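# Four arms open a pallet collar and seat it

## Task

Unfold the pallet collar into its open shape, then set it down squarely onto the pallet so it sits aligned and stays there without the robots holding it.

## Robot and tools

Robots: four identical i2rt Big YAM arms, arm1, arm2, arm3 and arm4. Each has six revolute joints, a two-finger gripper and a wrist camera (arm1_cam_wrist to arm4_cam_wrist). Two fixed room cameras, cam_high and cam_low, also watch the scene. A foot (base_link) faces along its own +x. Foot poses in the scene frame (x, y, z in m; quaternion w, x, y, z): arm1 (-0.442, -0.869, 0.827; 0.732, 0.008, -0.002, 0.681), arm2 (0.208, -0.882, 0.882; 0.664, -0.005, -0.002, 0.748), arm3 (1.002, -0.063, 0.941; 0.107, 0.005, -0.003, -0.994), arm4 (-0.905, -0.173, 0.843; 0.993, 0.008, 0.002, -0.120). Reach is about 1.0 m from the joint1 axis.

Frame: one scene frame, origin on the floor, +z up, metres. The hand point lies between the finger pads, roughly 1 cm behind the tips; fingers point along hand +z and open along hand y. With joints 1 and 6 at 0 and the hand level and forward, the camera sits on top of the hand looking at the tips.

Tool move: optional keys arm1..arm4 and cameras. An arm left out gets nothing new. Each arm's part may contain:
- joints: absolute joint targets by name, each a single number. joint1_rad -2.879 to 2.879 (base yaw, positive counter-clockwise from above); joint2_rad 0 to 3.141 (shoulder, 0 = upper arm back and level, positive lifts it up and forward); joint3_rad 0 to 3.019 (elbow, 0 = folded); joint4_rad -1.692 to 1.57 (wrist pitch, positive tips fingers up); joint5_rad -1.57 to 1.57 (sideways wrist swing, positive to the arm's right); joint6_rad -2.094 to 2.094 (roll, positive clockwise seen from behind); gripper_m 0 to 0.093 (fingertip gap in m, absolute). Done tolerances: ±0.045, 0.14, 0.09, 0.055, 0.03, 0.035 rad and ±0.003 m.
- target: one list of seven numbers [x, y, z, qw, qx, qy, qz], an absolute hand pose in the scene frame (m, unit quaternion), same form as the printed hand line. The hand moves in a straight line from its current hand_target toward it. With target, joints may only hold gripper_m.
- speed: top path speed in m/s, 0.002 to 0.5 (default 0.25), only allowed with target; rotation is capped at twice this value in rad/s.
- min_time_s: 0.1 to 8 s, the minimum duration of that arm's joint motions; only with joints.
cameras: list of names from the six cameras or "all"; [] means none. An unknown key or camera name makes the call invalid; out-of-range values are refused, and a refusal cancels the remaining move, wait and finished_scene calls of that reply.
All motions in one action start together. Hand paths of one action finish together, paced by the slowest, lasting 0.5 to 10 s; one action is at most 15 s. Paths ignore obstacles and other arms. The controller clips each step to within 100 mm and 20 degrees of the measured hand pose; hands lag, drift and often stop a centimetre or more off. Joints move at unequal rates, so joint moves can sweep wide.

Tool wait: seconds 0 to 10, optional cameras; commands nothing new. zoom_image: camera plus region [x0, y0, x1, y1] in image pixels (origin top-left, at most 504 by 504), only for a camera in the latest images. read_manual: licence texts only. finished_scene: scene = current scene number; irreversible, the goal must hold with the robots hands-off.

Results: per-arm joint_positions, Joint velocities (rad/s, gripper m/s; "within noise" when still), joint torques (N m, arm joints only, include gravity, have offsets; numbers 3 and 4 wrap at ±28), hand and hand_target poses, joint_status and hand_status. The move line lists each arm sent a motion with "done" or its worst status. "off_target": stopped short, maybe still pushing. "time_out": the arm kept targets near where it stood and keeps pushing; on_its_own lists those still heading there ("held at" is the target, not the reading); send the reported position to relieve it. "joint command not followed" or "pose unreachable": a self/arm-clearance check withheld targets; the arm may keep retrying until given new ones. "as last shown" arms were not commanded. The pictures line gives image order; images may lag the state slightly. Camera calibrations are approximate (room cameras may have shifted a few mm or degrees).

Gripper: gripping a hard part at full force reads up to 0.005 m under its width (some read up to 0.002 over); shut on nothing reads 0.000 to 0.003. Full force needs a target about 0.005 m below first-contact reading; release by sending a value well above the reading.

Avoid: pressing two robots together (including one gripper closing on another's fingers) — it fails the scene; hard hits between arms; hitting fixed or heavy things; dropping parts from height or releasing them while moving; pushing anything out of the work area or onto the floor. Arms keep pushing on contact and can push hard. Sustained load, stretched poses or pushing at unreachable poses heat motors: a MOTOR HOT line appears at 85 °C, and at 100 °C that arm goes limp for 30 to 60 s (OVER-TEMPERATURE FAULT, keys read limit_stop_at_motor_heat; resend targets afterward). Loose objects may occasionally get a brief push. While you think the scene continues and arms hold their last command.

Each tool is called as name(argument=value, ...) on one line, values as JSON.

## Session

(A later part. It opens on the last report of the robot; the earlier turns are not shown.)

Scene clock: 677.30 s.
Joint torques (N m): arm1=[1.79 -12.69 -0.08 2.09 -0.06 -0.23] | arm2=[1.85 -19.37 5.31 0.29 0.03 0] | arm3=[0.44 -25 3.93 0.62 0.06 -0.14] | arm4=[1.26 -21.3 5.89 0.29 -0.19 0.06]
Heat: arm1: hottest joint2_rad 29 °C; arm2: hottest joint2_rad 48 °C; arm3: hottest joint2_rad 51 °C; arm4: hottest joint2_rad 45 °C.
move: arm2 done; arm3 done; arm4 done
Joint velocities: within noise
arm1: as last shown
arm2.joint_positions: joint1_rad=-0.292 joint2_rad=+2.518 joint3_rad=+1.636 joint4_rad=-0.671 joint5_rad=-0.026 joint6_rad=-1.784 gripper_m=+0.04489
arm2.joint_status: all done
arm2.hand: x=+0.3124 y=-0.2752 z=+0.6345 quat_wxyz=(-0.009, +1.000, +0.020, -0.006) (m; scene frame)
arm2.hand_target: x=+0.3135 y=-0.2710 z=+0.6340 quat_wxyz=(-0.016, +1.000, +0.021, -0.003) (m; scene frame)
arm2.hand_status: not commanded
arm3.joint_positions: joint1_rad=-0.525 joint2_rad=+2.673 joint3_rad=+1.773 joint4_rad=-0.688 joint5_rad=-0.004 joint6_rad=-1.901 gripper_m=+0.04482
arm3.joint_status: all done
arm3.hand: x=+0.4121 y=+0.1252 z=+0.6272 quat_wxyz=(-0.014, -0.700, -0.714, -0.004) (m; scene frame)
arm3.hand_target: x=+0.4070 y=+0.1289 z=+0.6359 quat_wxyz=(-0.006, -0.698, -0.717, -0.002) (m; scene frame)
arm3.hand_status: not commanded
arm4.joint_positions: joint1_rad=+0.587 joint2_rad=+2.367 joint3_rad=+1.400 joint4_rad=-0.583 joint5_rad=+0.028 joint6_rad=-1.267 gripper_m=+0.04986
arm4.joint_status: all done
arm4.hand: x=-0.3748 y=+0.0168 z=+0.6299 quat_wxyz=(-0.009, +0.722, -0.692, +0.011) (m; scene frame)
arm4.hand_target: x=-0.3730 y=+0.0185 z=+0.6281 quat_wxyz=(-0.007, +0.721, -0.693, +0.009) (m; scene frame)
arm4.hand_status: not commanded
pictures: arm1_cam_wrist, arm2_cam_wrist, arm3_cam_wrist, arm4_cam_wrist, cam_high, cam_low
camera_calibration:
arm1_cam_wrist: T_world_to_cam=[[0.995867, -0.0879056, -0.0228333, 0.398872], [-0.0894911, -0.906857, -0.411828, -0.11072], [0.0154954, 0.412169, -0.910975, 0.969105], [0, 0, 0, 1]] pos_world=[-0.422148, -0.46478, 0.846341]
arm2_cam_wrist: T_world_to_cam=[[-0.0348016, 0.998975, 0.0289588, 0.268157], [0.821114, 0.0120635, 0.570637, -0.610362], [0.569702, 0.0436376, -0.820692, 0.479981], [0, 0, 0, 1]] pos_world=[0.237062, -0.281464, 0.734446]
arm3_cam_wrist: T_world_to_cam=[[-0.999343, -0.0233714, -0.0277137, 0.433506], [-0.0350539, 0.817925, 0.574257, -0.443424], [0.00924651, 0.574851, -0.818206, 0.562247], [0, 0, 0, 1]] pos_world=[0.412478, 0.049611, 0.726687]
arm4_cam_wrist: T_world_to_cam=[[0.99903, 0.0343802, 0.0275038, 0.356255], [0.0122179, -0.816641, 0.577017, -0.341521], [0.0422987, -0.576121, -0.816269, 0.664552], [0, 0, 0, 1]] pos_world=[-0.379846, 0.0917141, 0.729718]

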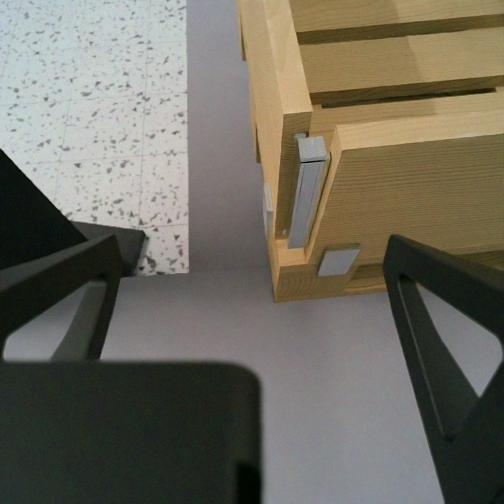

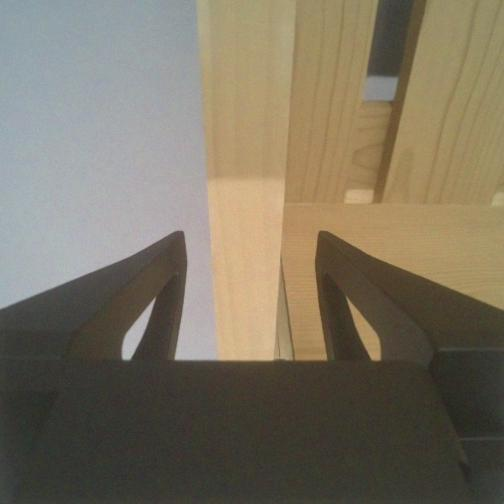

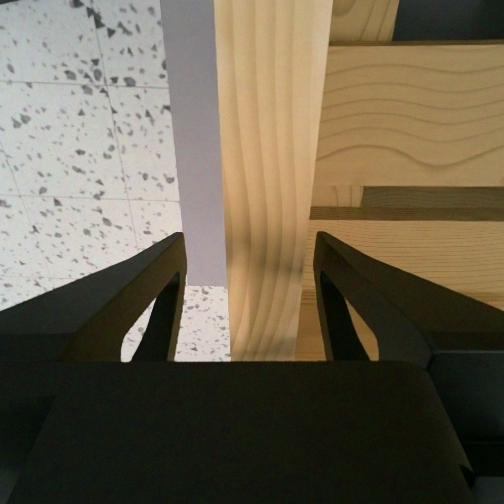

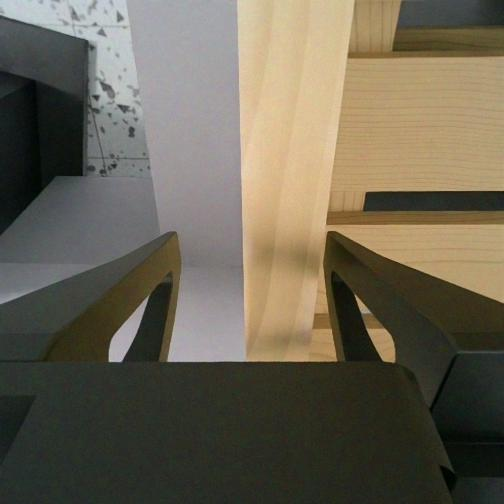

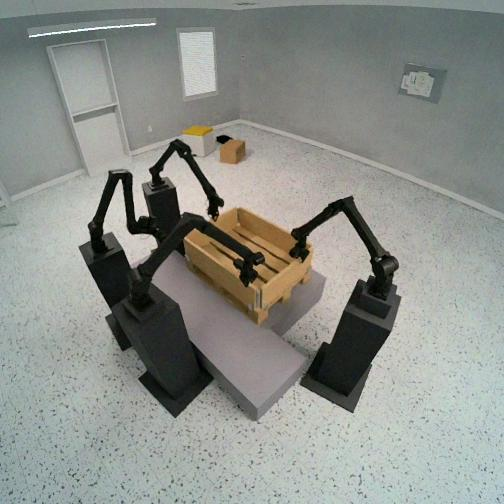

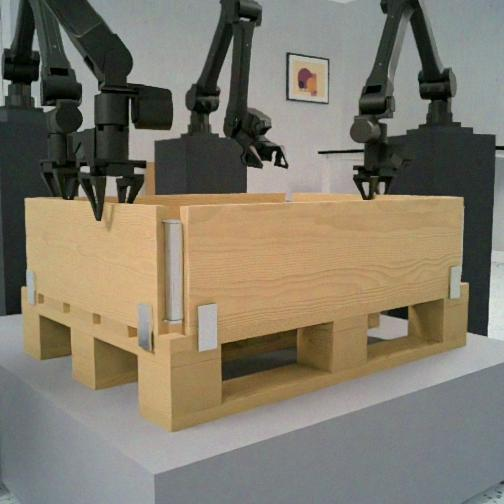

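move(arm3={"joints": {"gripper_m": 0.07}}, arm4={"joints": {"gripper_m": 0.075}}, cameras=[])

move(arm2={"target": [0.3135, -0.2710, 0.745, -0.016, 0.9996, 0.0215, -0.003], "speed": 0.1}, arm3={"target": [0.4075, 0.1285, 0.750, -0.006, -0.6980, -0.7165, -0.002], "speed": 0.1}, arm4={"target": [-0.3725, 0.0185, 0.745, -0.007, 0.7205, -0.6930, 0.009], "speed": 0.1}, cameras=["all"])

zoom_image(camera="arm1_cam_wrist", region=[230, 150, 390, 310])

zoom_image(camera="cam_low", region=[110, 240, 250, 380])

zoom_image(camera="cam_high", region=[160, 190, 330, 340])

Scene clock: 687.43 s.
Joint torques (N m): arm1=[1.67 -12.34 -0.05 2.13 -0.08 -0.26] | arm2=[1.73 -19.49 5.35 0.28 0.03 -0.02] | arm3=[0.21 -24.7 3.92 0.61 0.02 -0.12] | arm4=[1.32 -21.3 5.86 0.36 -0.18 0.07]
Heat: arm1: hottest joint2_rad 29 °C; arm2: hottest joint2_rad 49 °C; arm3: hottest joint2_rad 50 °C; arm4: hottest joint2_rad 44 °C.
move: arm3 done; arm4 done
Joint velocities: within noise
arm1, arm2: as last shown
arm2.joint_positions: joint1_rad=-0.292 joint2_rad=+2.518 joint3_rad=+1.636 joint4_rad=-0.671 joint5_rad=-0.026 joint6_rad=-1.784 gripper_m=+0.04496
arm3.joint_positions: joint1_rad=-0.525 joint2_rad=+2.673 joint3_rad=+1.773 joint4_rad=-0.688 joint5_rad=-0.004 joint6_rad=-1.901 gripper_m=+0.06979
arm3.joint_status: all done
arm3.hand: x=+0.4121 y=+0.1252 z=+0.6272 quat_wxyz=(-0.014, -0.700, -0.714, -0.004) (m; scene frame)
arm3.hand_target: x=+0.4070 y=+0.1289 z=+0.6359 quat_wxyz=(-0.006, -0.698, -0.717, -0.002) (m; scene frame)
arm3.hand_status: not commanded
arm4.joint_positions: joint1_rad=+0.587 joint2_rad=+2.367 joint3_rad=+1.400 joint4_rad=-0.583 joint5_rad=+0.028 joint6_rad=-1.267 gripper_m=+0.07485
arm4.joint_status: all done
arm4.hand: x=-0.3748 y=+0.0168 z=+0.6299 quat_wxyz=(-0.009, +0.722, -0.692, +0.011) (m; scene frame)
arm4.hand_target: x=-0.3730 y=+0.0185 z=+0.6281 quat_wxyz=(-0.007, +0.721, -0.693, +0.009) (m; scene frame)
arm4.hand_status: not commanded
pictures: none
No camera images: "cameras" was empty.

Scene clock: 689.27 s.
Joint torques (N m): arm1=[1.61 -12.57 -0.06 2.15 -0.06 -0.25] | arm2=[1.67 -19.49 5.26 -0.54 0.02 -0.03] | arm3=[0.21 -24.41 4.62 0.02 0.07 -0.07] | arm4=[1.61 -21.95 5.79 0.34 -0.18 0.1]
Heat: arm1: hottest joint2_rad 29 °C; arm2: hottest joint2_rad 49 °C; arm3: hottest joint2_rad 51 °C; arm4: hottest joint2_rad 44 °C.
move: arm2 done; arm3 off_target; arm4 done
Joint velocities: within noise
arm1: as last shown
arm2.joint_positions: joint1_rad=-0.292 joint2_rad=+2.313 joint3_rad=+1.593 joint4_rad=-0.803 joint5_rad=-0.026 joint6_rad=-1.784 gripper_m=+0.04496
arm2.joint_status: not commanded
arm2.hand: x=+0.3132 y=-0.2641 z=+0.7451 quat_wxyz=(-0.025, +0.999, +0.021, -0.003) (m; scene frame)
arm2.hand_target: x=+0.3135 y=-0.2710 z=+0.7450 quat_wxyz=(-0.016, +1.000, +0.021, -0.003) (m; scene frame)
arm2.hand_status: done (0.007 m and 1.0 deg from the pose sent, 0.111 m and 0.8 deg at the start)
arm3.joint_positions: joint1_rad=-0.525 joint2_rad=+2.448 joint3_rad=+1.664 joint4_rad=-0.797 joint5_rad=-0.004 joint6_rad=-1.901 gripper_m=+0.06987
arm3.joint_status: not commanded
arm3.hand: x=+0.4096 y=+0.1262 z=+0.7365 quat_wxyz=(-0.011, -0.700, -0.714, -0.003) (m; scene frame)
arm3.hand_target: x=+0.4075 y=+0.1284 z=+0.7498 quat_wxyz=(-0.006, -0.698, -0.716, -0.002) (m; scene frame)
arm3.hand_status: off_target (0.014 m and 0.6 deg from the pose sent, 0.123 m and 1.0 deg at the start)
arm4.joint_positions: joint1_rad=+0.587 joint2_rad=+2.153 joint3_rad=+1.389 joint4_rad=-0.784 joint5_rad=+0.028 joint6_rad=-1.267 gripper_m=+0.07493
arm4.joint_status: not commanded
arm4.hand: x=-0.3690 y=+0.0170 z=+0.7425 quat_wxyz=(-0.009, +0.722, -0.692, +0.011) (m; scene frame)
arm4.hand_target: x=-0.3725 y=+0.0185 z=+0.7450 quat_wxyz=(-0.007, +0.721, -0.693, +0.009) (m; scene frame)
arm4.hand_status: done (0.005 m and 0.4 deg from the pose sent, 0.115 m and 0.3 deg at the start)
pictures: arm1_cam_wrist, arm2_cam_wrist, arm3_cam_wrist, arm4_cam_wrist, cam_high, cam_low
camera_calibration:
arm1_cam_wrist: T_world_to_cam=[[0.995867, -0.0879056, -0.0228333, 0.398872], [-0.0894911, -0.906857, -0.411828, -0.11072], [0.0154954, 0.412169, -0.910975, 0.969105], [0, 0, 0, 1]] pos_world=[-0.422148, -0.46478, 0.846341]
arm2_cam_wrist: T_world_to_cam=[[-0.0353427, 0.997625, 0.0591171, 0.231179], [0.818088, -0.00509516, 0.575071, -0.681034], [0.574006, 0.0686875, -0.815965, 0.571513], [0, 0, 0, 1]] pos_world=[0.237264, -0.273356, 0.84431]
arm3_cam_wrist: T_world_to_cam=[[-0.999525, -0.0232897, -0.0201704, 0.428607], [-0.0306594, 0.816513, 0.576513, -0.510379], [0.00304255, 0.576858, -0.816839, 0.6525], [0, 0, 0, 1]] pos_world=[0.410771, 0.0503134, 0.835873]
arm4_cam_wrist: T_world_to_cam=[[0.998992, 0.0343681, 0.0288815, 0.346287], [0.0114331, -0.816917, 0.576642, -0.406435], [0.0434119, -0.575731, -0.816486, 0.756844], [0, 0, 0, 1]] pos_world=[-0.374147, 0.0918138, 0.842318]

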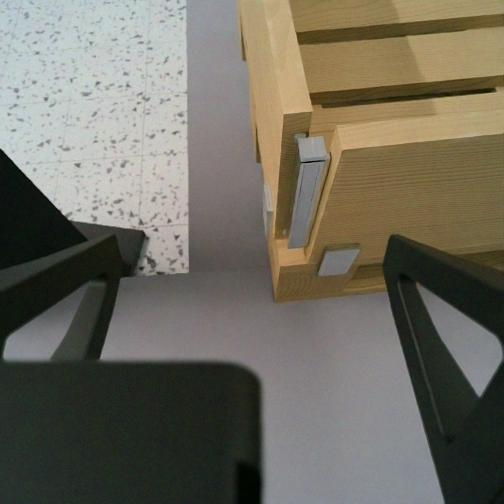

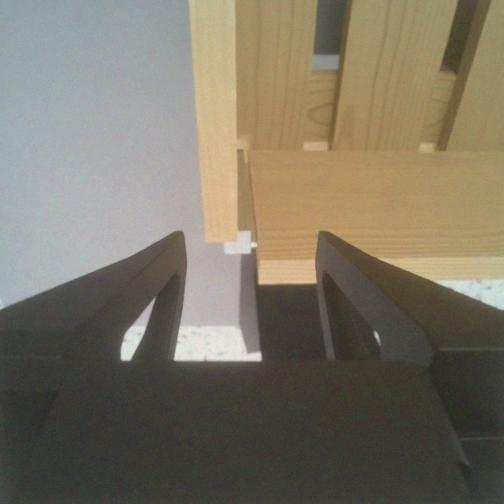

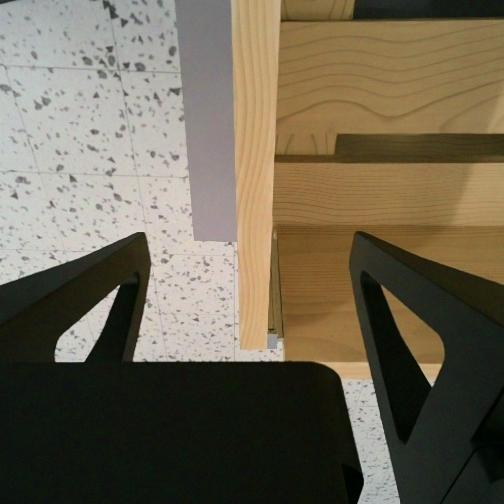

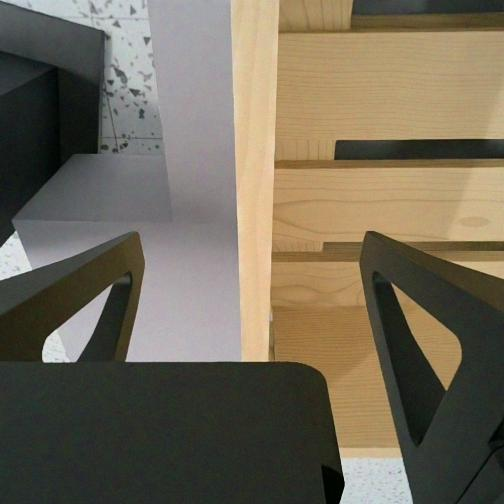

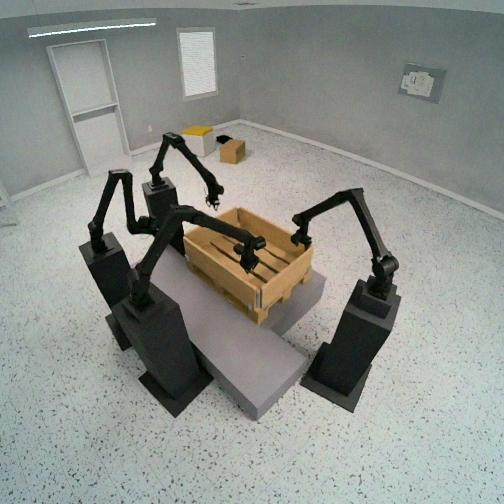

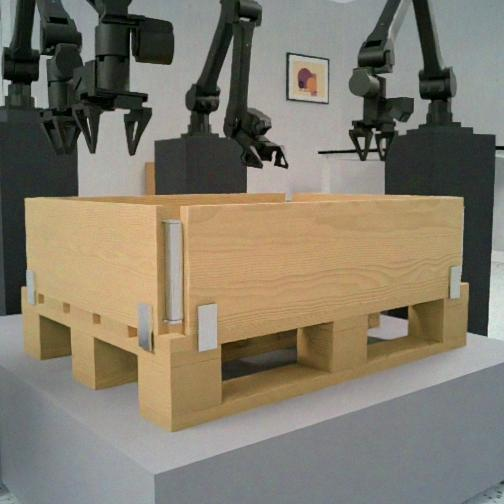

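Scaled by 3.150 from the camera's 504x504 image, which has a finer 720x720 frame.

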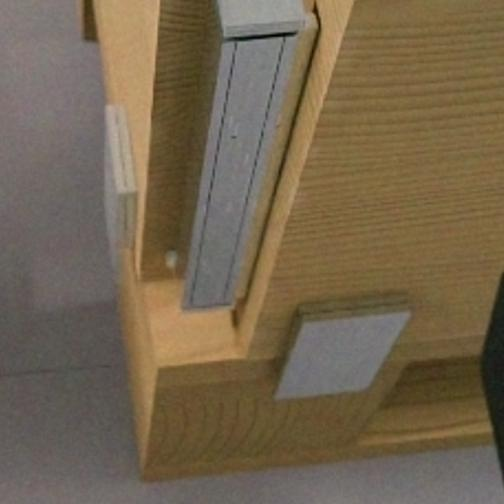

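Scaled by 3.600 from the camera's 504x504 image, which has a finer 720x720 frame.

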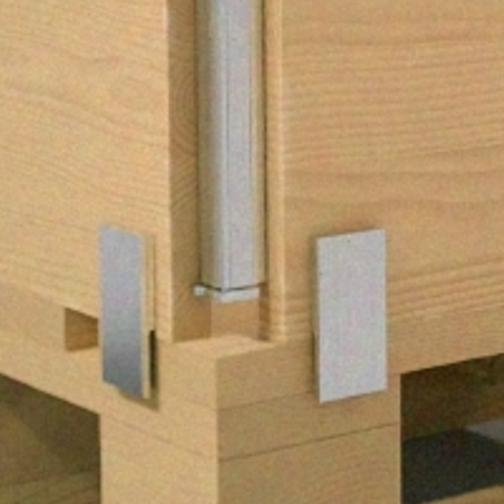

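Scaled by 2.965 from the camera's 504x504 image, which has a finer 720x720 frame.

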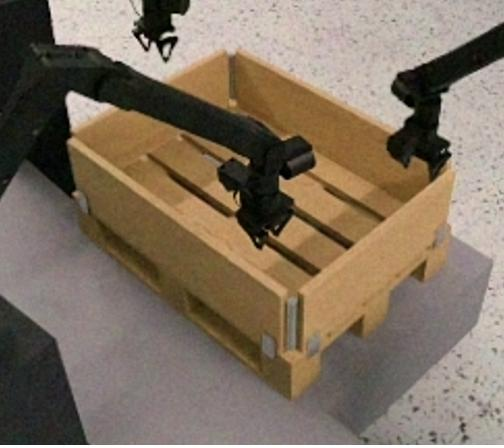

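finished_scene(scene=2)

The scene is finished: the task was done.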